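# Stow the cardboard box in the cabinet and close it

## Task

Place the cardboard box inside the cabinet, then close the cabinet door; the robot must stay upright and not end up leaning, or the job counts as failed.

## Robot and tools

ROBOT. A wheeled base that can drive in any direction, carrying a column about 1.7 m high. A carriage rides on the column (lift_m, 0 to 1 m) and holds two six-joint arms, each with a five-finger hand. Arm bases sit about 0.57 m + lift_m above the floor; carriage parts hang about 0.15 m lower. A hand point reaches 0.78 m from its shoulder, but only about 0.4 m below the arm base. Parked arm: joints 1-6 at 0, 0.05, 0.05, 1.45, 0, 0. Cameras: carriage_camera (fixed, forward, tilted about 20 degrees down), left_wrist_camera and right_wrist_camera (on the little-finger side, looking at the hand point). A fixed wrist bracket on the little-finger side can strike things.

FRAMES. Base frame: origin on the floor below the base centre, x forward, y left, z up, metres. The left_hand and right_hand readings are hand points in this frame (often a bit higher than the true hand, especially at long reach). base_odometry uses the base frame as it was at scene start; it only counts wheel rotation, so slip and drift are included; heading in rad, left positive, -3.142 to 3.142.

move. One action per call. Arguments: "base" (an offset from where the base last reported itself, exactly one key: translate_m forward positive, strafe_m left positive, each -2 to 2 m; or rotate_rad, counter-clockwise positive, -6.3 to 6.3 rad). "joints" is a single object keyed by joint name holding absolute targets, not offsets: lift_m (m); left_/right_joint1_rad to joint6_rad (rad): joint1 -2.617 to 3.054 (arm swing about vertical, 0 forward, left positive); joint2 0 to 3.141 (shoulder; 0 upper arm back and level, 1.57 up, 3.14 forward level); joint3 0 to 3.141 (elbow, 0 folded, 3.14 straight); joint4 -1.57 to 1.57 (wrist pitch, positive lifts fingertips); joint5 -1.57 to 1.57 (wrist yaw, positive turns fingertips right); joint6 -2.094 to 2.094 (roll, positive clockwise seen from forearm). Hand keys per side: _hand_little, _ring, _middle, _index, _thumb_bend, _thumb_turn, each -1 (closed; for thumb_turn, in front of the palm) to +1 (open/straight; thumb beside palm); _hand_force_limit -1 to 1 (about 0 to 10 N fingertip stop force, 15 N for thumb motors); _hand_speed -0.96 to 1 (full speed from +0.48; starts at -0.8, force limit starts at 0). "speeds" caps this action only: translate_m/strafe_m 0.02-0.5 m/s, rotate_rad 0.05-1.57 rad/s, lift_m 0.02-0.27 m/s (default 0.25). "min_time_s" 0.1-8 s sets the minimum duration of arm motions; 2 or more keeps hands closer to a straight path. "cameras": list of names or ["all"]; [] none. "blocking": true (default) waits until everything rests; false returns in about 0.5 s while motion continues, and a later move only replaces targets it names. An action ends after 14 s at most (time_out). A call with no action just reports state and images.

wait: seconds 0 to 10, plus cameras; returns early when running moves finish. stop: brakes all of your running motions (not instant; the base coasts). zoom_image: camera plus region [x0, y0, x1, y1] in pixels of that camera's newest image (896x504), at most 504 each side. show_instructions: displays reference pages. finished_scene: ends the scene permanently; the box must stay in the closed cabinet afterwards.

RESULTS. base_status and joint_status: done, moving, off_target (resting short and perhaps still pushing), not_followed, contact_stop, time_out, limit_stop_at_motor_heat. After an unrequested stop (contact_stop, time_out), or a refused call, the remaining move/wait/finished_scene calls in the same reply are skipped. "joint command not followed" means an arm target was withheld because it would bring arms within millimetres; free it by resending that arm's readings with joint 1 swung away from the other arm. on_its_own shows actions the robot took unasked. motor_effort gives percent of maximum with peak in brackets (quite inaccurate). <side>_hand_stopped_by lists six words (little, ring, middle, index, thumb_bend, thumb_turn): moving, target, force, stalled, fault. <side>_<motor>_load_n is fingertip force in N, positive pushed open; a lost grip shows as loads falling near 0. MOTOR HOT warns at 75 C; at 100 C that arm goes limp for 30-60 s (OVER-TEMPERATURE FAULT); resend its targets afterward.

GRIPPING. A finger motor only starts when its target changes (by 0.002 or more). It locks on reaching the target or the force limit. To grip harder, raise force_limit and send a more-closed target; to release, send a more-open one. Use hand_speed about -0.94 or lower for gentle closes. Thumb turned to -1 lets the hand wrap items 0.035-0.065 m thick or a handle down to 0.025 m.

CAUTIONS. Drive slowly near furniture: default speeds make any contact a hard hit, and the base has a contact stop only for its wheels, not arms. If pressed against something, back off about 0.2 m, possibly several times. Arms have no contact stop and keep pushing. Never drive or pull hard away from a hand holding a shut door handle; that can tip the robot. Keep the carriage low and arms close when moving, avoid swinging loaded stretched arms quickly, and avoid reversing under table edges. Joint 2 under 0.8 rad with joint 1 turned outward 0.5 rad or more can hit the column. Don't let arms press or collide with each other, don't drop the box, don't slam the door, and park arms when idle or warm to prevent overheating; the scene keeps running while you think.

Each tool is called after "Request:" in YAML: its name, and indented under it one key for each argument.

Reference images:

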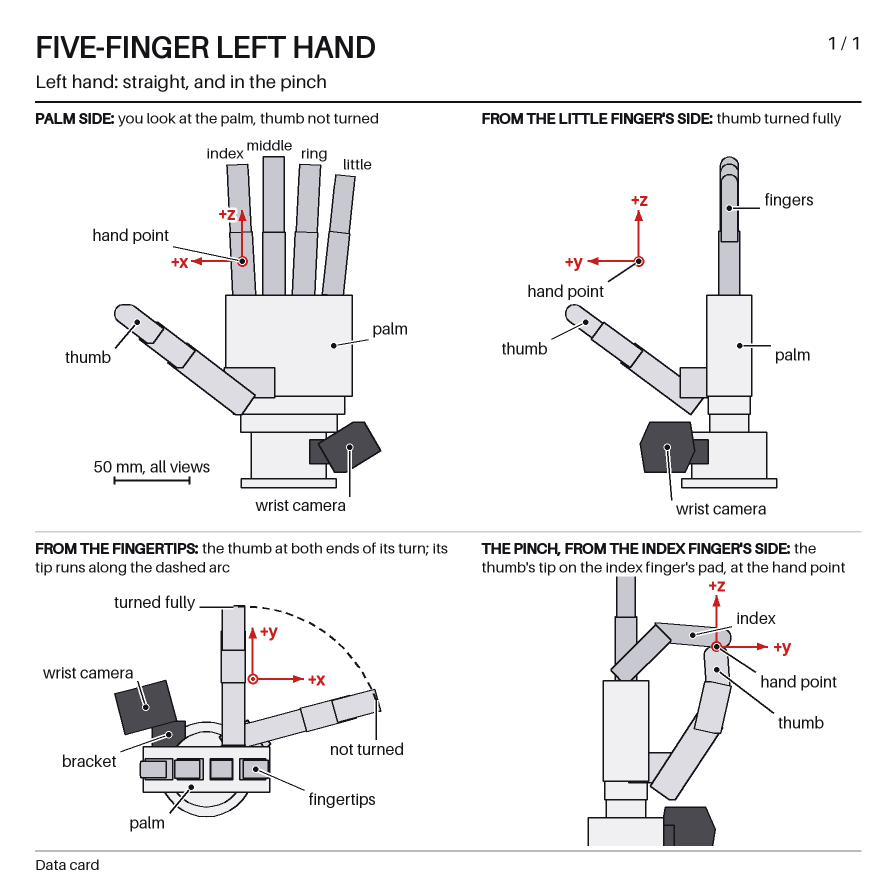

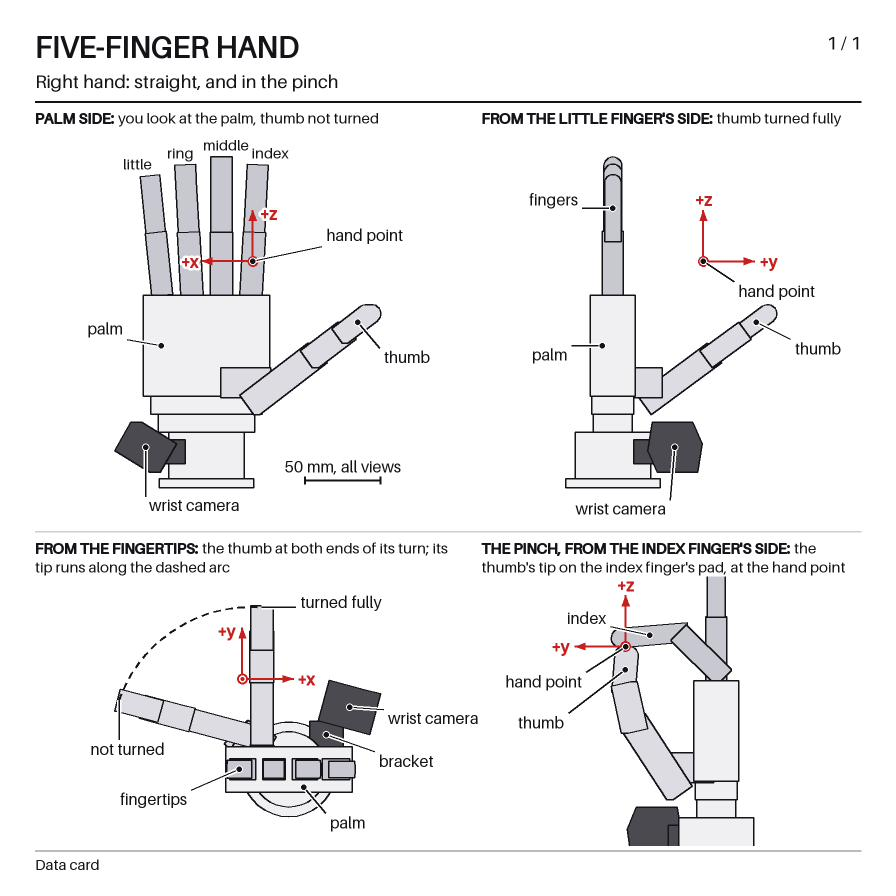

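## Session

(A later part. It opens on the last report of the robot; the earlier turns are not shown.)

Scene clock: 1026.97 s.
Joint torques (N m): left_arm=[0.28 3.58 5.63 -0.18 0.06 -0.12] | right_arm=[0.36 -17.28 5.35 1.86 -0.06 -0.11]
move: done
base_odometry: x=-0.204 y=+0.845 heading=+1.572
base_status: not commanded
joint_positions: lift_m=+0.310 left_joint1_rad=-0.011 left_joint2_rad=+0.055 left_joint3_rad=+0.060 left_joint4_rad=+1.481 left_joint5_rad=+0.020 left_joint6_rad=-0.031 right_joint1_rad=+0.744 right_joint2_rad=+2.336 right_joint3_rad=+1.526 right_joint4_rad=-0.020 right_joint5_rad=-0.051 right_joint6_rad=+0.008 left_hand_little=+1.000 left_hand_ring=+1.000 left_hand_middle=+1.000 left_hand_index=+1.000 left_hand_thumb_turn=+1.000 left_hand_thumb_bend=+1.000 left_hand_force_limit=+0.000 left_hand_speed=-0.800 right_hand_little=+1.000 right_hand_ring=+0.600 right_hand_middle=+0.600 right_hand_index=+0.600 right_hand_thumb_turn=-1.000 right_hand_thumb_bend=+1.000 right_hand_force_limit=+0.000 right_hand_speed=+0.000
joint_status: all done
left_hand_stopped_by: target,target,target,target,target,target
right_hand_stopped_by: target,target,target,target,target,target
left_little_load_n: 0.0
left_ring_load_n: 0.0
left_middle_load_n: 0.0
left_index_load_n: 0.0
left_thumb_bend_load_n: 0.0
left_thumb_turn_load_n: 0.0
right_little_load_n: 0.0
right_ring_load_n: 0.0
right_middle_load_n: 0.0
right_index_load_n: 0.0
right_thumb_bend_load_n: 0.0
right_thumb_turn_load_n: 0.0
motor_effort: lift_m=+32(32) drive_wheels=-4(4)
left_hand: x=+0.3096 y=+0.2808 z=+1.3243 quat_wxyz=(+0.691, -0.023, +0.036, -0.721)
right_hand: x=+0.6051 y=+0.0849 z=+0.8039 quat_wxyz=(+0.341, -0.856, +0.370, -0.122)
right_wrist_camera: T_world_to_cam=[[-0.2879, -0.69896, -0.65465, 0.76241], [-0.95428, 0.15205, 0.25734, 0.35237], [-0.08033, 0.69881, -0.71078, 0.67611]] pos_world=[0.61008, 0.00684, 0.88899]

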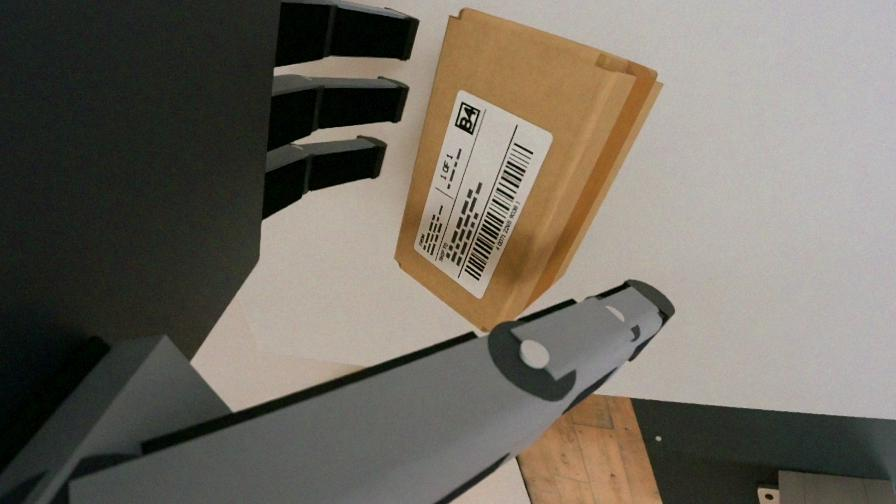

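Request:
move:
  joints: {"lift_m": 0.286}
  speeds: {"lift_m": 0.05}
  cameras: ["carriage_camera", "right_wrist_camera"]

Request:
zoom_image:
  camera: "carriage_camera"
  region: [380, 300, 500, 410]

Scene clock: 1037.53 s.
Joint torques (N m): left_arm=[0.14 3.88 5.65 -0.18 0.05 -0.03] | right_arm=[0.36 -16.64 5.41 1.81 -0.04 -0.11]
move: done
base_odometry: x=-0.204 y=+0.845 heading=+1.572
base_status: not commanded
joint_positions: lift_m=+0.286 left_joint1_rad=-0.011 left_joint2_rad=+0.055 left_joint3_rad=+0.060 left_joint4_rad=+1.481 left_joint5_rad=+0.020 left_joint6_rad=-0.031 right_joint1_rad=+0.744 right_joint2_rad=+2.330 right_joint3_rad=+1.524 right_joint4_rad=-0.012 right_joint5_rad=-0.052 right_joint6_rad=+0.008 left_hand_little=+1.000 left_hand_ring=+1.000 left_hand_middle=+1.000 left_hand_index=+1.000 left_hand_thumb_turn=+1.000 left_hand_thumb_bend=+1.000 left_hand_force_limit=+0.000 left_hand_speed=-0.800 right_hand_little=+1.000 right_hand_ring=+0.600 right_hand_middle=+0.600 right_hand_index=+0.600 right_hand_thumb_turn=-1.000 right_hand_thumb_bend=+1.000 right_hand_force_limit=+0.000 right_hand_speed=+0.000
joint_status: all done
left_hand_stopped_by: target,target,target,target,target,target
right_hand_stopped_by: target,target,target,target,target,target
left_little_load_n: 0.0
left_ring_load_n: 0.0
left_middle_load_n: 0.0
left_index_load_n: 0.0
left_thumb_bend_load_n: 0.0
left_thumb_turn_load_n: 0.5
right_little_load_n: 0.0
right_ring_load_n: 0.0
right_middle_load_n: 0.0
right_index_load_n: 0.0
right_thumb_bend_load_n: 0.0
right_thumb_turn_load_n: 0.0
motor_effort: lift_m=+32(34) drive_wheels=-4(4)
left_hand: x=+0.3096 y=+0.2808 z=+1.3003 quat_wxyz=(+0.691, -0.023, +0.036, -0.721)
right_hand: x=+0.6066 y=+0.0866 z=+0.7837 quat_wxyz=(+0.347, -0.854, +0.369, -0.124)
carriage_camera: T_world_to_cam=[[-0.00443, -0.99999, 0.00253, -0.00456], [-0.36567, -0.00074, -0.93074, 1.23474], [0.93073, -0.00505, -0.36567, 0.33208]] pos_world=[0.14241, -0.00197, 1.27067]
right_wrist_camera: T_world_to_cam=[[-0.28186, -0.69332, -0.66321, 0.75337], [-0.95652, 0.14907, 0.25068, 0.3656], [-0.07494, 0.70504, -0.7052, 0.65247]] pos_world=[0.61095, 0.00781, 0.86812]

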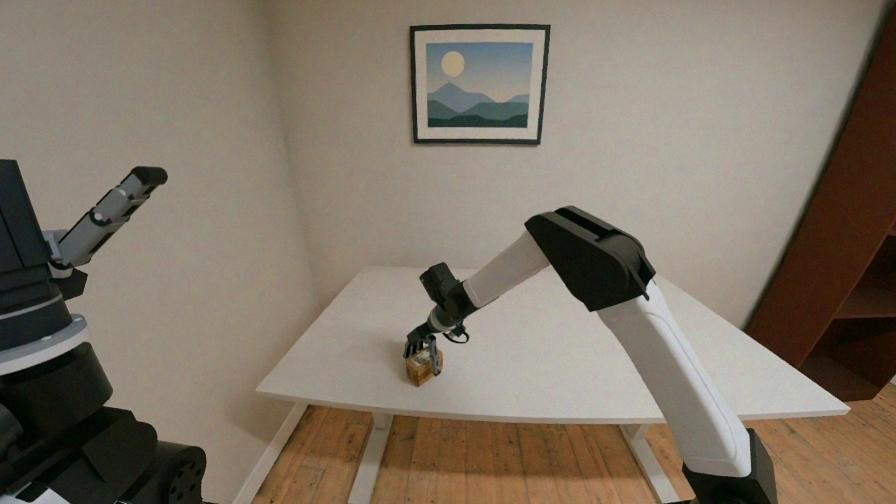

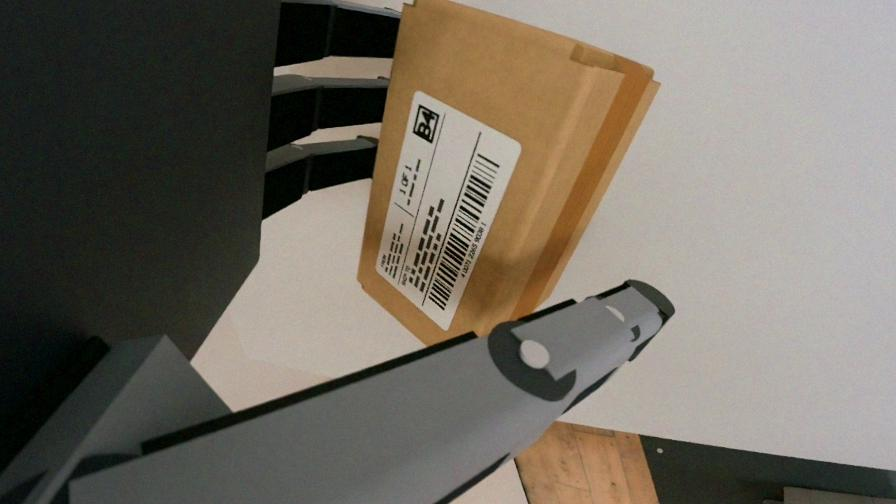

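Scaled by 4.200 from the camera's image (finer frame: 1280x720).

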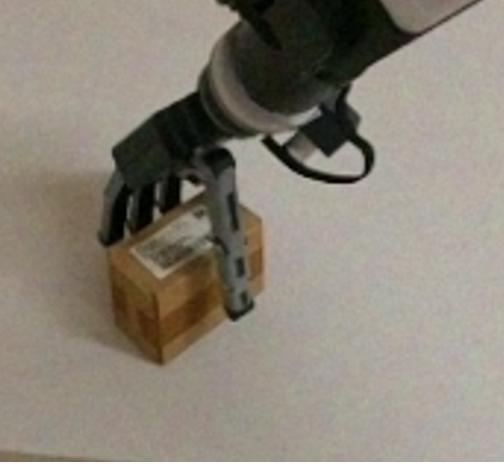

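Request:
move:
  joints: {"right_hand_speed": -0.94, "right_hand_force_limit": -0.6, "right_hand_index": 0.0, "right_hand_middle": 0.0, "right_hand_ring": 0.0, "right_hand_thumb_bend": 0.1}
  cameras: ["carriage_camera", "right_wrist_camera"]

Request:
zoom_image:
  camera: "carriage_camera"
  region: [380, 300, 500, 410]

Scene clock: 1055.23 s.
Joint torques (N m): left_arm=[0.23 3.38 5.65 -0.17 -0.03 -0.11] | right_arm=[0.36 -16.62 5.49 1.8 -0.03 -0.11]
move: off_target
base_odometry: x=-0.204 y=+0.845 heading=+1.572
base_status: not commanded
joint_positions: lift_m=+0.286 left_joint1_rad=-0.011 left_joint2_rad=+0.055 left_joint3_rad=+0.060 left_joint4_rad=+1.481 left_joint5_rad=+0.020 left_joint6_rad=-0.031 right_joint1_rad=+0.744 right_joint2_rad=+2.330 right_joint3_rad=+1.524 right_joint4_rad=-0.012 right_joint5_rad=-0.052 right_joint6_rad=+0.008 left_hand_little=+1.000 left_hand_ring=+1.000 left_hand_middle=+1.000 left_hand_index=+1.000 left_hand_thumb_turn=+1.000 left_hand_thumb_bend=+1.000 left_hand_force_limit=+0.000 left_hand_speed=-0.800 right_hand_little=+1.000 right_hand_ring=+0.087 right_hand_middle=+0.122 right_hand_index=+0.088 right_hand_thumb_turn=-1.000 right_hand_thumb_bend=+0.750 right_hand_force_limit=-0.600 right_hand_speed=-0.940
joint_status: right_hand_ring off_target (ended at +0.087, target +0.000); right_hand_middle off_target (ended at +0.122, target +0.000); right_hand_index off_target (ended at +0.088, target +0.000); right_hand_thumb_bend off_target (ended at +0.750, target +0.100); the others done
left_hand_stopped_by: target,target,target,target,target,target
right_hand_stopped_by: target,force,force,force,force,target
left_little_load_n: 0.0
left_ring_load_n: 0.0
left_middle_load_n: 0.0
left_index_load_n: 0.0
left_thumb_bend_load_n: 0.0
left_thumb_turn_load_n: 0.0
right_little_load_n: 0.0
right_ring_load_n: 2.5
right_middle_load_n: 1.5
right_index_load_n: 2.5
right_thumb_bend_load_n: 5.0
right_thumb_turn_load_n: 1.0
motor_effort: lift_m=+32(32) drive_wheels=-4(4)
left_hand: x=+0.3096 y=+0.2808 z=+1.3003 quat_wxyz=(+0.691, -0.023, +0.036, -0.721)
right_hand: x=+0.6066 y=+0.0866 z=+0.7837 quat_wxyz=(+0.347, -0.854, +0.369, -0.124)
carriage_camera: T_world_to_cam=[[-0.00443, -0.99999, 0.00253, -0.00456], [-0.36567, -0.00074, -0.93074, 1.23474], [0.93073, -0.00505, -0.36567, 0.33208]] pos_world=[0.14241, -0.00197, 1.27067]
right_wrist_camera: T_world_to_cam=[[-0.28186, -0.69332, -0.66321, 0.75337], [-0.95652, 0.14907, 0.25068, 0.3656], [-0.07494, 0.70504, -0.7052, 0.65247]] pos_world=[0.61095, 0.00781, 0.86812]

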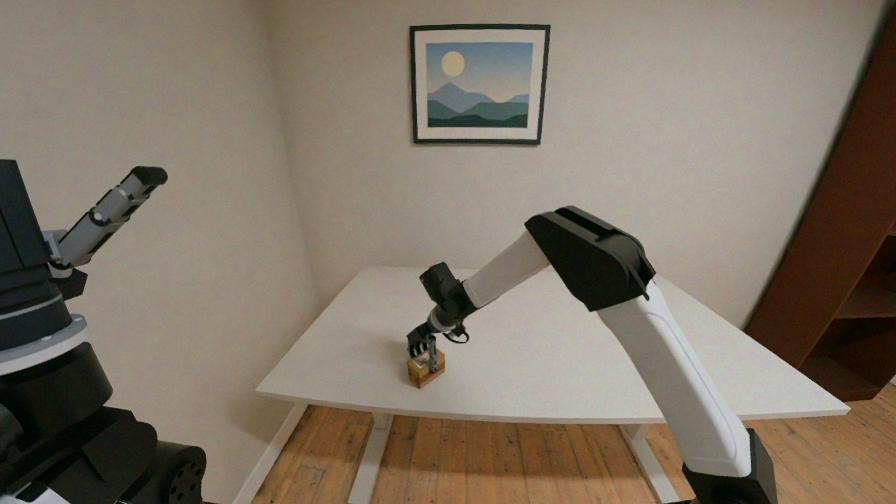

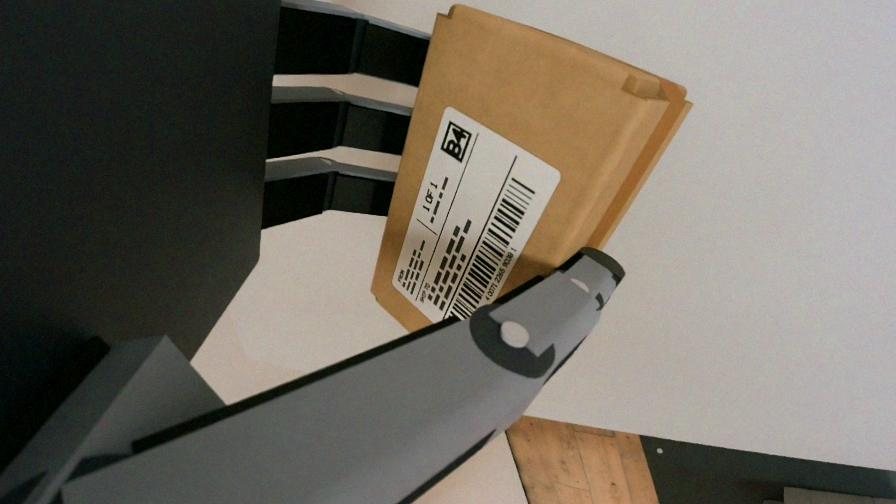

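Scaled by 4.200 from the camera's image (finer frame: 1280x720).

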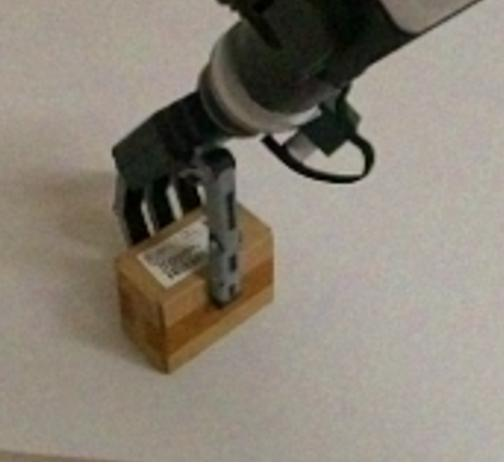

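Request:
move:
  joints: {"right_hand_force_limit": -0.2, "right_hand_index": -0.2, "right_hand_middle": -0.2, "right_hand_ring": -0.2, "right_hand_thumb_bend": 0.0}

Request:
move:
  joints: {"lift_m": 0.33}
  speeds: {"lift_m": 0.05}
  cameras: ["carriage_camera", "right_wrist_camera"]

Request:
zoom_image:
  camera: "carriage_camera"
  region: [380, 300, 500, 410]

Scene clock: 1063.37 s.
Joint torques (N m): left_arm=[0.13 3.51 5.56 -0.17 -0.03 -0.08] | right_arm=[0.36 -16.64 5.5 1.81 -0.04 -0.11]
move: off_target
base_odometry: x=-0.204 y=+0.845 heading=+1.572
base_status: not commanded
joint_positions: lift_m=+0.286 left_joint1_rad=-0.011 left_joint2_rad=+0.055 left_joint3_rad=+0.060 left_joint4_rad=+1.481 left_joint5_rad=+0.020 left_joint6_rad=-0.031 right_joint1_rad=+0.744 right_joint2_rad=+2.330 right_joint3_rad=+1.524 right_joint4_rad=-0.012 right_joint5_rad=-0.052 right_joint6_rad=+0.008 left_hand_little=+1.000 left_hand_ring=+1.000 left_hand_middle=+1.000 left_hand_index=+1.000 left_hand_thumb_turn=+1.000 left_hand_thumb_bend=+1.000 left_hand_force_limit=+0.000 left_hand_speed=-0.800 right_hand_little=+1.000 right_hand_ring=+0.078 right_hand_middle=+0.112 right_hand_index=+0.078 right_hand_thumb_turn=-1.000 right_hand_thumb_bend=+0.751 right_hand_force_limit=-0.200 right_hand_speed=-0.940
joint_status: right_hand_ring off_target (ended at +0.078, target -0.200); right_hand_middle off_target (ended at +0.112, target -0.200); right_hand_index off_target (ended at +0.078, target -0.200); right_hand_thumb_bend off_target (ended at +0.751, target +0.000); the others done
left_hand_stopped_by: target,target,target,target,target,target
right_hand_stopped_by: target,force,force,force,force,target
left_little_load_n: 0.0
left_ring_load_n: 0.0
left_middle_load_n: 0.0
left_index_load_n: 0.0
left_thumb_bend_load_n: 0.0
left_thumb_turn_load_n: 0.0
right_little_load_n: 0.0
right_ring_load_n: 4.0
right_middle_load_n: 4.0
right_index_load_n: 4.0
right_thumb_bend_load_n: 9.0
right_thumb_turn_load_n: 2.0
motor_effort: lift_m=+32(32) drive_wheels=-4(4)
left_hand: x=+0.3096 y=+0.2808 z=+1.3003 quat_wxyz=(+0.691, -0.023, +0.036, -0.721)
right_hand: x=+0.6066 y=+0.0866 z=+0.7837 quat_wxyz=(+0.347, -0.854, +0.369, -0.124)
pictures: none

Scene clock: 1064.60 s.
Joint torques (N m): left_arm=[0.23 3.36 5.86 -0.21 0.02 -0.1] | right_arm=[0.29 -16.36 5.7 1.81 -0.03 -0.11]
move: done
base_odometry: x=-0.204 y=+0.845 heading=+1.572
base_status: not commanded
joint_positions: lift_m=+0.330 left_joint1_rad=-0.011 left_joint2_rad=+0.055 left_joint3_rad=+0.060 left_joint4_rad=+1.481 left_joint5_rad=+0.020 left_joint6_rad=-0.031 right_joint1_rad=+0.744 right_joint2_rad=+2.329 right_joint3_rad=+1.522 right_joint4_rad=-0.013 right_joint5_rad=-0.052 right_joint6_rad=+0.008 left_hand_little=+1.000 left_hand_ring=+1.000 left_hand_middle=+1.000 left_hand_index=+1.000 left_hand_thumb_turn=+1.000 left_hand_thumb_bend=+1.000 left_hand_force_limit=+0.000 left_hand_speed=-0.800 right_hand_little=+1.000 right_hand_ring=+0.078 right_hand_middle=+0.112 right_hand_index=+0.078 right_hand_thumb_turn=-1.000 right_hand_thumb_bend=+0.751 right_hand_force_limit=-0.200 right_hand_speed=-0.940
joint_status: all done
left_hand_stopped_by: target,target,target,target,target,target
right_hand_stopped_by: target,force,force,force,force,target
left_little_load_n: 0.0
left_ring_load_n: 0.0
left_middle_load_n: 0.0
left_index_load_n: 0.0
left_thumb_bend_load_n: 0.0
left_thumb_turn_load_n: 0.0
right_little_load_n: 0.0
right_ring_load_n: 4.0
right_middle_load_n: 4.0
right_index_load_n: 4.0
right_thumb_bend_load_n: 9.0
right_thumb_turn_load_n: 1.5
motor_effort: lift_m=+32(38) drive_wheels=+3(5)
left_hand: x=+0.3096 y=+0.2808 z=+1.3443 quat_wxyz=(+0.691, -0.023, +0.036, -0.721)
right_hand: x=+0.6060 y=+0.0860 z=+0.8276 quat_wxyz=(+0.346, -0.854, +0.369, -0.124)
carriage_camera: T_world_to_cam=[[-0.00443, -0.99999, 0.00253, -0.00467], [-0.36567, -0.00074, -0.93074, 1.27569], [0.93073, -0.00505, -0.36567, 0.34817]] pos_world=[0.14241, -0.00197, 1.31467]
right_wrist_camera: T_world_to_cam=[[-0.28243, -0.69437, -0.66187, 0.78119], [-0.95628, 0.14917, 0.25156, 0.35322], [-0.07594, 0.70398, -0.70615, 0.68529]] pos_world=[0.61045, 0.00732, 0.91211]

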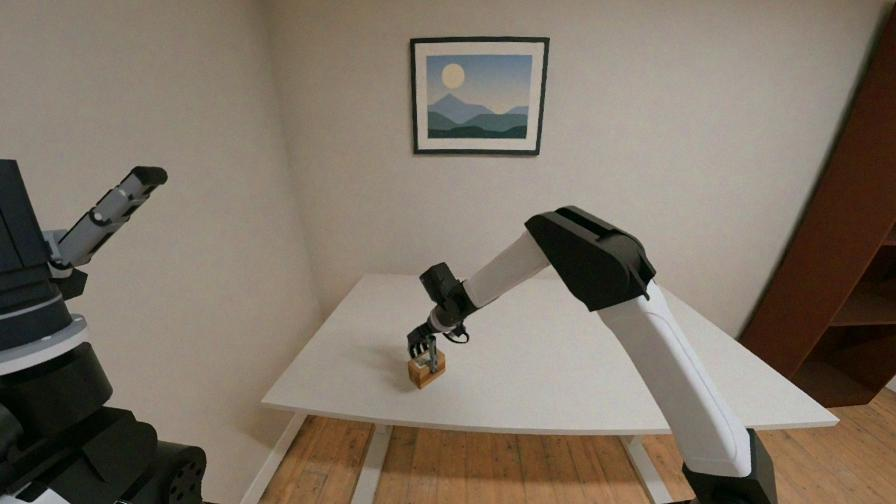

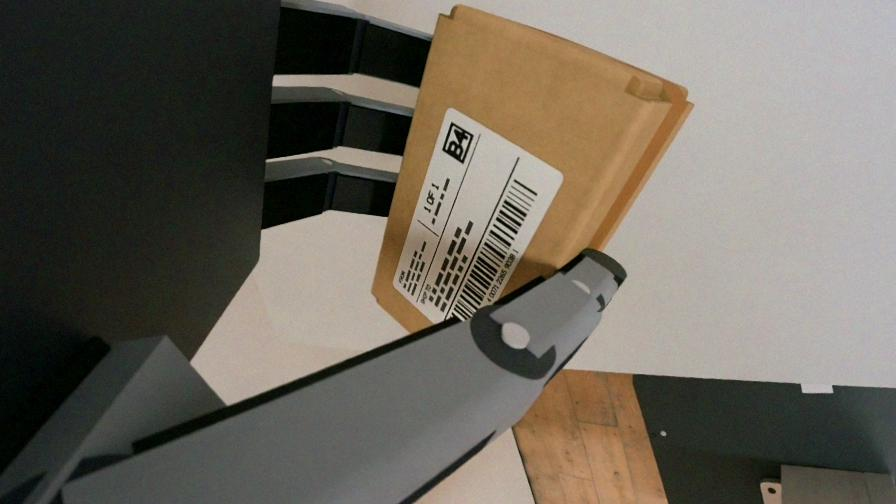

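Scaled by 4.200 from the camera's image (finer frame: 1280x720).

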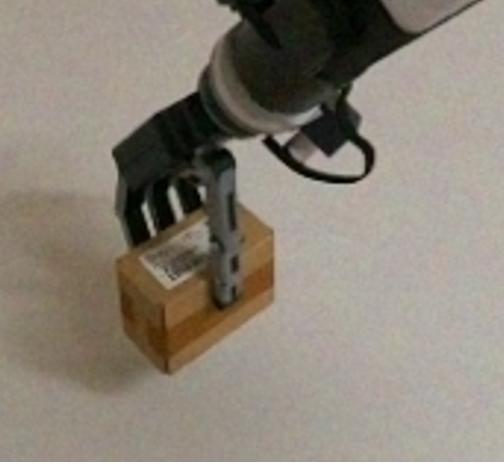

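Request:
move:
  base: {"translate_m": -0.4}
  joints: {"lift_m": 0.38}
  speeds: {"translate_m": 0.25}

Request:
move:
  joints: {"right_joint1_rad": 0.1, "right_joint2_rad": 1.67, "right_joint3_rad": 0.89, "right_joint4_rad": 0.0, "right_joint5_rad": 0.0, "lift_m": 0.15}
  min_time_s: 2.5
  cameras: ["right_wrist_camera"]

Request:
move:
  base: {"rotate_rad": -1.572}
  speeds: {"rotate_rad": 0.8}

Request:
move:
  base: {"translate_m": 1.1}
  speeds: {"translate_m": 0.35}

Request:
move:
  base: {"strafe_m": -0.55}
  speeds: {"strafe_m": 0.3}
  cameras: ["carriage_camera", "right_wrist_camera"]

Scene clock: 1129.13 s.
Joint torques (N m): left_arm=[0.25 3.41 5.55 -0.15 0.06 -0.1] | right_arm=[0.24 -15.79 5.9 1.82 -0.02 -0.09]
move: done
base_odometry: x=-0.203 y=+0.445 heading=+1.572
base_status: done
joint_positions: lift_m=+0.380 left_joint1_rad=-0.011 left_joint2_rad=+0.055 left_joint3_rad=+0.060 left_joint4_rad=+1.481 left_joint5_rad=+0.020 left_joint6_rad=-0.031 right_joint1_rad=+0.744 right_joint2_rad=+2.321 right_joint3_rad=+1.519 right_joint4_rad=-0.014 right_joint5_rad=-0.053 right_joint6_rad=+0.007 left_hand_little=+1.000 left_hand_ring=+1.000 left_hand_middle=+1.000 left_hand_index=+1.000 left_hand_thumb_turn=+1.000 left_hand_thumb_bend=+1.000 left_hand_force_limit=+0.000 left_hand_speed=-0.800 right_hand_little=+1.000 right_hand_ring=+0.078 right_hand_middle=+0.112 right_hand_index=+0.078 right_hand_thumb_turn=-1.000 right_hand_thumb_bend=+0.751 right_hand_force_limit=-0.200 right_hand_speed=-0.940
joint_status: all done
left_hand_stopped_by: target,target,target,target,target,target
right_hand_stopped_by: target,force,force,force,force,target
left_little_load_n: 0.0
left_ring_load_n: 0.0
left_middle_load_n: 0.0
left_index_load_n: 0.0
left_thumb_bend_load_n: 0.0
left_thumb_turn_load_n: 0.0
right_little_load_n: 0.0
right_ring_load_n: 4.5
right_middle_load_n: 4.0
right_index_load_n: 4.0
right_thumb_bend_load_n: 9.0
right_thumb_turn_load_n: 1.5
motor_effort: lift_m=+31(39) drive_wheels=-1(19)
left_hand: x=+0.3096 y=+0.2808 z=+1.3944 quat_wxyz=(+0.691, -0.023, +0.036, -0.721)
right_hand: x=+0.6057 y=+0.0863 z=+0.8806 quat_wxyz=(+0.348, -0.854, +0.367, -0.124)
pictures: none

Scene clock: 1131.93 s.
Joint torques (N m): left_arm=[0.34 3.69 5.6 -0.14 0.05 -0.07] | right_arm=[-0.24 -10.92 5.38 1.85 0.16 -0.1]
move: done
base_odometry: x=-0.203 y=+0.445 heading=+1.572
base_status: not commanded
joint_positions: lift_m=+0.150 left_joint1_rad=-0.011 left_joint2_rad=+0.055 left_joint3_rad=+0.060 left_joint4_rad=+1.482 left_joint5_rad=+0.020 left_joint6_rad=-0.031 right_joint1_rad=+0.105 right_joint2_rad=+1.702 right_joint3_rad=+0.896 right_joint4_rad=-0.014 right_joint5_rad=-0.007 right_joint6_rad=+0.007 left_hand_little=+1.000 left_hand_ring=+1.000 left_hand_middle=+1.000 left_hand_index=+1.000 left_hand_thumb_turn=+1.000 left_hand_thumb_bend=+1.000 left_hand_force_limit=+0.000 left_hand_speed=-0.800 right_hand_little=+1.000 right_hand_ring=+0.078 right_hand_middle=+0.112 right_hand_index=+0.078 right_hand_thumb_turn=-1.000 right_hand_thumb_bend=+0.751 right_hand_force_limit=-0.200 right_hand_speed=-0.940
joint_status: all done
left_hand_stopped_by: target,target,target,target,target,target
right_hand_stopped_by: target,force,force,force,force,target
left_little_load_n: 0.0
left_ring_load_n: 0.0
left_middle_load_n: 0.0
left_index_load_n: 0.0
left_thumb_bend_load_n: 0.0
left_thumb_turn_load_n: 0.0
right_little_load_n: 0.0
right_ring_load_n: 4.0
right_middle_load_n: 4.5
right_index_load_n: 4.0
right_thumb_bend_load_n: 9.0
right_thumb_turn_load_n: 2.0
motor_effort: lift_m=+33(36) drive_wheels=+0(2)
left_hand: x=+0.3094 y=+0.2808 z=+1.1643 quat_wxyz=(+0.691, -0.023, +0.036, -0.722)
right_hand: x=+0.6284 y=-0.2430 z=+0.7165 quat_wxyz=(+0.276, -0.690, +0.624, -0.242)
right_wrist_camera: T_world_to_cam=[[-0.64999, -0.39148, -0.65135, 0.78255], [-0.65887, 0.7174, 0.22632, 0.42088], [0.37868, 0.57626, -0.72424, 0.53645]] pos_world=[0.58282, -0.30472, 0.80297]

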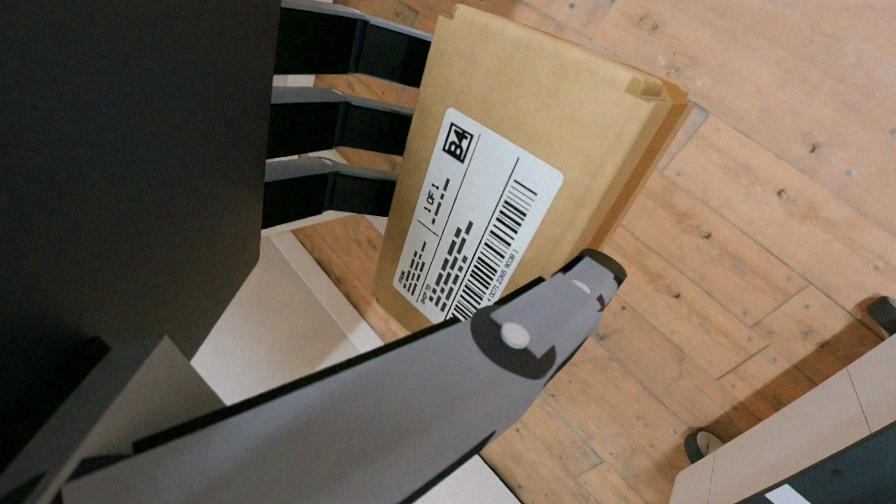

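Scene clock: 1135.20 s.
Joint torques (N m): left_arm=[-0.05 3.62 5.65 -0.12 0.05 -0.1] | right_arm=[0.31 -10.92 5.3 1.81 0.11 -0.1]
move: done
base_odometry: x=-0.203 y=+0.445 heading=+0.000
base_status: done
joint_positions: lift_m=+0.150 left_joint1_rad=-0.011 left_joint2_rad=+0.055 left_joint3_rad=+0.060 left_joint4_rad=+1.482 left_joint5_rad=+0.020 left_joint6_rad=-0.031 right_joint1_rad=+0.099 right_joint2_rad=+1.702 right_joint3_rad=+0.896 right_joint4_rad=-0.014 right_joint5_rad=-0.003 right_joint6_rad=+0.007 left_hand_little=+1.000 left_hand_ring=+1.000 left_hand_middle=+1.000 left_hand_index=+1.000 left_hand_thumb_turn=+1.000 left_hand_thumb_bend=+1.000 left_hand_force_limit=+0.000 left_hand_speed=-0.800 right_hand_little=+1.000 right_hand_ring=+0.078 right_hand_middle=+0.112 right_hand_index=+0.078 right_hand_thumb_turn=-1.000 right_hand_thumb_bend=+0.751 right_hand_force_limit=-0.200 right_hand_speed=-0.940
joint_status: not commanded
left_hand_stopped_by: target,target,target,target,target,target
right_hand_stopped_by: target,force,force,force,force,target
left_little_load_n: 0.0
left_ring_load_n: 0.0
left_middle_load_n: 0.0
left_index_load_n: 0.0
left_thumb_bend_load_n: 0.0
left_thumb_turn_load_n: 0.0
right_little_load_n: 0.0
right_ring_load_n: 4.0
right_middle_load_n: 4.5
right_index_load_n: 4.0
right_thumb_bend_load_n: 8.5
right_thumb_turn_load_n: 1.5
motor_effort: lift_m=+33(33) drive_wheels=+5(14)
left_hand: x=+0.3095 y=+0.2808 z=+1.1643 quat_wxyz=(+0.691, -0.023, +0.036, -0.722)
right_hand: x=+0.6291 y=-0.2464 z=+0.7164 quat_wxyz=(+0.273, -0.688, +0.627, -0.244)
pictures: none

Scene clock: 1140.03 s.
Joint torques (N m): left_arm=[0.2 3.34 5.55 -0.12 0.05 -0.11] | right_arm=[0.31 -10.77 5.35 1.82 0.11 -0.09]
move: done
base_odometry: x=+0.897 y=+0.444 heading=-0.001
base_status: done
joint_positions: lift_m=+0.150 left_joint1_rad=-0.011 left_joint2_rad=+0.055 left_joint3_rad=+0.060 left_joint4_rad=+1.482 left_joint5_rad=+0.020 left_joint6_rad=-0.031 right_joint1_rad=+0.099 right_joint2_rad=+1.700 right_joint3_rad=+0.896 right_joint4_rad=-0.014 right_joint5_rad=-0.003 right_joint6_rad=+0.007 left_hand_little=+1.000 left_hand_ring=+1.000 left_hand_middle=+1.000 left_hand_index=+1.000 left_hand_thumb_turn=+1.000 left_hand_thumb_bend=+1.000 left_hand_force_limit=+0.000 left_hand_speed=-0.800 right_hand_little=+1.000 right_hand_ring=+0.078 right_hand_middle=+0.112 right_hand_index=+0.078 right_hand_thumb_turn=-1.000 right_hand_thumb_bend=+0.751 right_hand_force_limit=-0.200 right_hand_speed=-0.940
joint_status: not commanded
left_hand_stopped_by: target,target,target,target,target,target
right_hand_stopped_by: target,force,force,force,force,target
left_little_load_n: 0.0
left_ring_load_n: 0.0
left_middle_load_n: 0.0
left_index_load_n: 0.0
left_thumb_bend_load_n: 0.0
left_thumb_turn_load_n: 0.0
right_little_load_n: 0.0
right_ring_load_n: 3.5
right_middle_load_n: 4.5
right_index_load_n: 4.5
right_thumb_bend_load_n: 8.5
right_thumb_turn_load_n: 2.0
motor_effort: lift_m=+33(33) drive_wheels=-8(22)
left_hand: x=+0.3094 y=+0.2808 z=+1.1643 quat_wxyz=(+0.691, -0.023, +0.036, -0.722)
right_hand: x=+0.6293 y=-0.2464 z=+0.7171 quat_wxyz=(+0.274, -0.688, +0.626, -0.245)
pictures: none

Scene clock: 1143.37 s.
Joint torques (N m): left_arm=[0.35 3.59 5.59 -0.21 0.04 -0.09] | right_arm=[0.18 -10.77 5.44 1.82 0.14 -0.07]
move: done
base_odometry: x=+0.897 y=-0.106 heading=+0.000
base_status: done
joint_positions: lift_m=+0.150 left_joint1_rad=-0.011 left_joint2_rad=+0.055 left_joint3_rad=+0.060 left_joint4_rad=+1.482 left_joint5_rad=+0.020 left_joint6_rad=-0.031 right_joint1_rad=+0.101 right_joint2_rad=+1.700 right_joint3_rad=+0.895 right_joint4_rad=-0.015 right_joint5_rad=-0.006 right_joint6_rad=+0.005 left_hand_little=+1.000 left_hand_ring=+1.000 left_hand_middle=+1.000 left_hand_index=+1.000 left_hand_thumb_turn=+1.000 left_hand_thumb_bend=+1.000 left_hand_force_limit=+0.000 left_hand_speed=-0.800 right_hand_little=+1.000 right_hand_ring=+0.078 right_hand_middle=+0.112 right_hand_index=+0.078 right_hand_thumb_turn=-1.000 right_hand_thumb_bend=+0.751 right_hand_force_limit=-0.200 right_hand_speed=-0.940
joint_status: not commanded
left_hand_stopped_by: target,target,target,target,target,target
right_hand_stopped_by: target,force,force,force,force,target
left_little_load_n: 0.0
left_ring_load_n: 0.0
left_middle_load_n: 0.0
left_index_load_n: 0.0
left_thumb_bend_load_n: 0.0
left_thumb_turn_load_n: 0.0
right_little_load_n: 0.0
right_ring_load_n: 3.0
right_middle_load_n: 3.5
right_index_load_n: 3.5
right_thumb_bend_load_n: 7.5
right_thumb_turn_load_n: 1.5
motor_effort: lift_m=+33(33) drive_wheels=-2(13)
left_hand: x=+0.3093 y=+0.2808 z=+1.1643 quat_wxyz=(+0.691, -0.023, +0.036, -0.722)
right_hand: x=+0.6285 y=-0.2451 z=+0.7168 quat_wxyz=(+0.275, -0.689, +0.625, -0.243)
carriage_camera: T_world_to_cam=[[-0.00443, -0.99999, 0.00253, -0.00421], [-0.36567, -0.00074, -0.93074, 1.10807], [0.93073, -0.00505, -0.36567, 0.28231]] pos_world=[0.14241, -0.00197, 1.13457]
right_wrist_camera: T_world_to_cam=[[-0.65072, -0.3908, -0.65102, 0.78245], [-0.65647, 0.72041, 0.22372, 0.42347], [0.38158, 0.57296, -0.72534, 0.53604]] pos_world=[0.58262, -0.30642, 0.80347]

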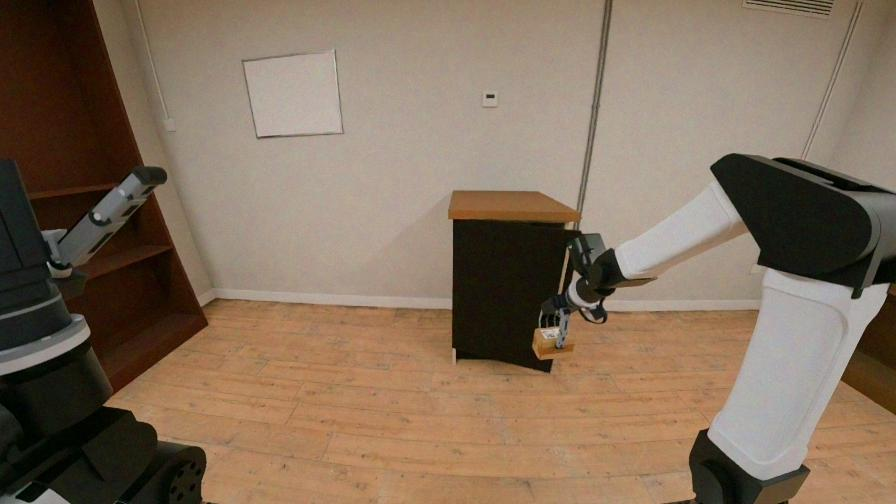

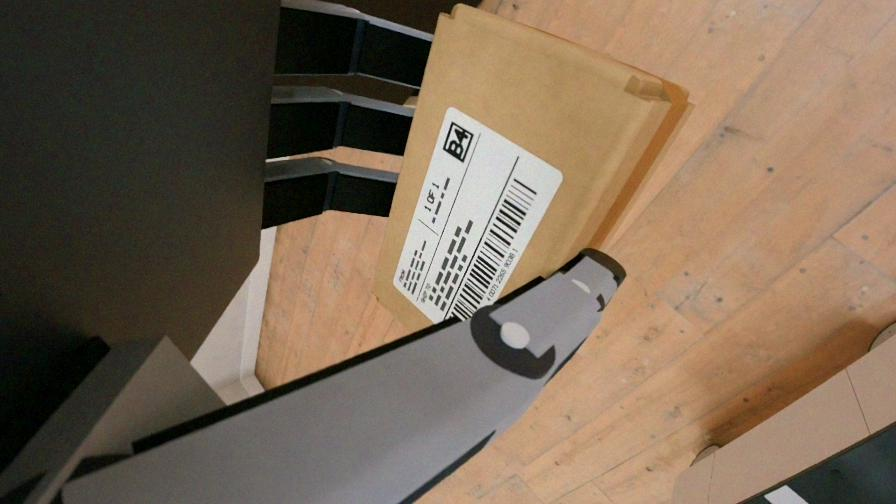

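Request:
move:
  cameras: ["carriage_camera"]

Request:
zoom_image:
  camera: "carriage_camera"
  region: [430, 180, 630, 390]

Scene clock: 1179.77 s.
Joint torques (N m): left_arm=[0.43 3.63 5.64 -0.22 0.05 -0.11] | right_arm=[0.12 -10.65 5.46 1.84 0.14 -0.07]
base_odometry: x=+0.897 y=-0.106 heading=+0.000
base_status: done
joint_positions: lift_m=+0.150 left_joint1_rad=-0.011 left_joint2_rad=+0.055 left_joint3_rad=+0.060 left_joint4_rad=+1.482 left_joint5_rad=+0.020 left_joint6_rad=-0.031 right_joint1_rad=+0.101 right_joint2_rad=+1.700 right_joint3_rad=+0.895 right_joint4_rad=-0.015 right_joint5_rad=-0.006 right_joint6_rad=+0.005 left_hand_little=+1.000 left_hand_ring=+1.000 left_hand_middle=+1.000 left_hand_index=+1.000 left_hand_thumb_turn=+1.000 left_hand_thumb_bend=+1.000 left_hand_force_limit=+0.000 left_hand_speed=-0.800 right_hand_little=+1.000 right_hand_ring=+0.078 right_hand_middle=+0.112 right_hand_index=+0.078 right_hand_thumb_turn=-1.000 right_hand_thumb_bend=+0.751 right_hand_force_limit=-0.200 right_hand_speed=-0.940
joint_status: not commanded
left_hand_stopped_by: target,target,target,target,target,target
right_hand_stopped_by: target,force,force,force,force,target
left_little_load_n: 0.0
left_ring_load_n: 0.0
left_middle_load_n: 0.0
left_index_load_n: 0.0
left_thumb_bend_load_n: 0.0
left_thumb_turn_load_n: 0.0
right_little_load_n: 0.0
right_ring_load_n: 3.0
right_middle_load_n: 3.5
right_index_load_n: 3.5
right_thumb_bend_load_n: 7.5
right_thumb_turn_load_n: 1.5
motor_effort: lift_m=+33(33) drive_wheels=-2(13)
left_hand: x=+0.3093 y=+0.2808 z=+1.1643 quat_wxyz=(+0.691, -0.023, +0.036, -0.722) (m; base frame)
right_hand: x=+0.6285 y=-0.2451 z=+0.7168 quat_wxyz=(+0.275, -0.689, +0.625, -0.243) (m; base frame)
pictures: carriage_camera
camera_calibration:
carriage_camera: T_world_to_cam=[[-0.00443, -0.99999, 0.00253, -0.00421], [-0.36567, -0.00074, -0.93074, 1.10807], [0.93073, -0.00505, -0.36567, 0.28231]] pos_world=[0.14241, -0.00197, 1.13457]

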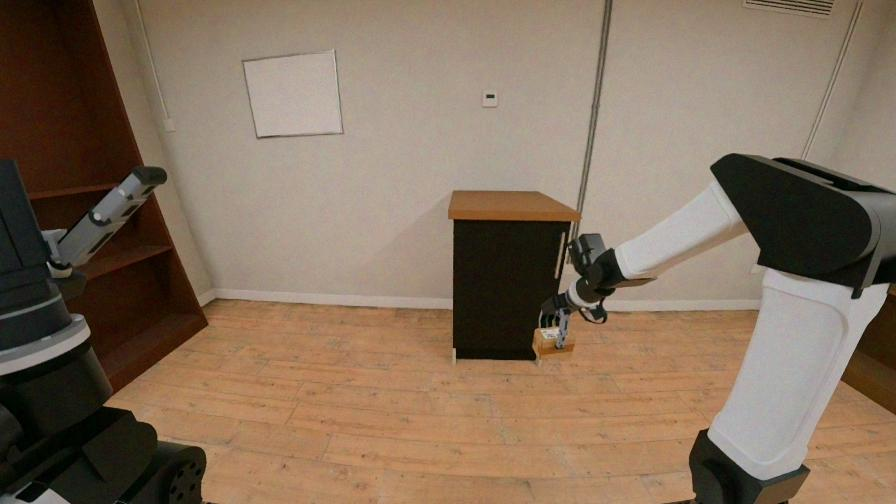

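Scaled by 2.400 from the camera's image (finer frame: 1280x720).

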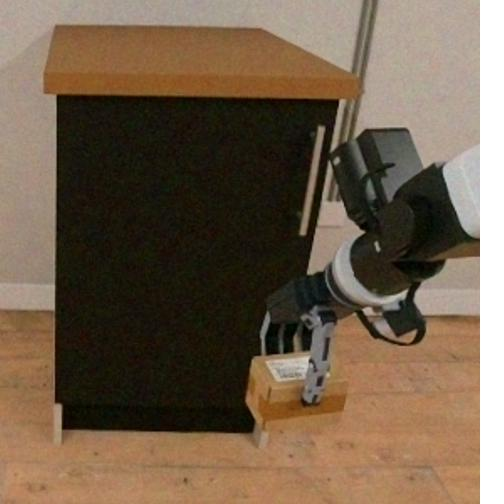

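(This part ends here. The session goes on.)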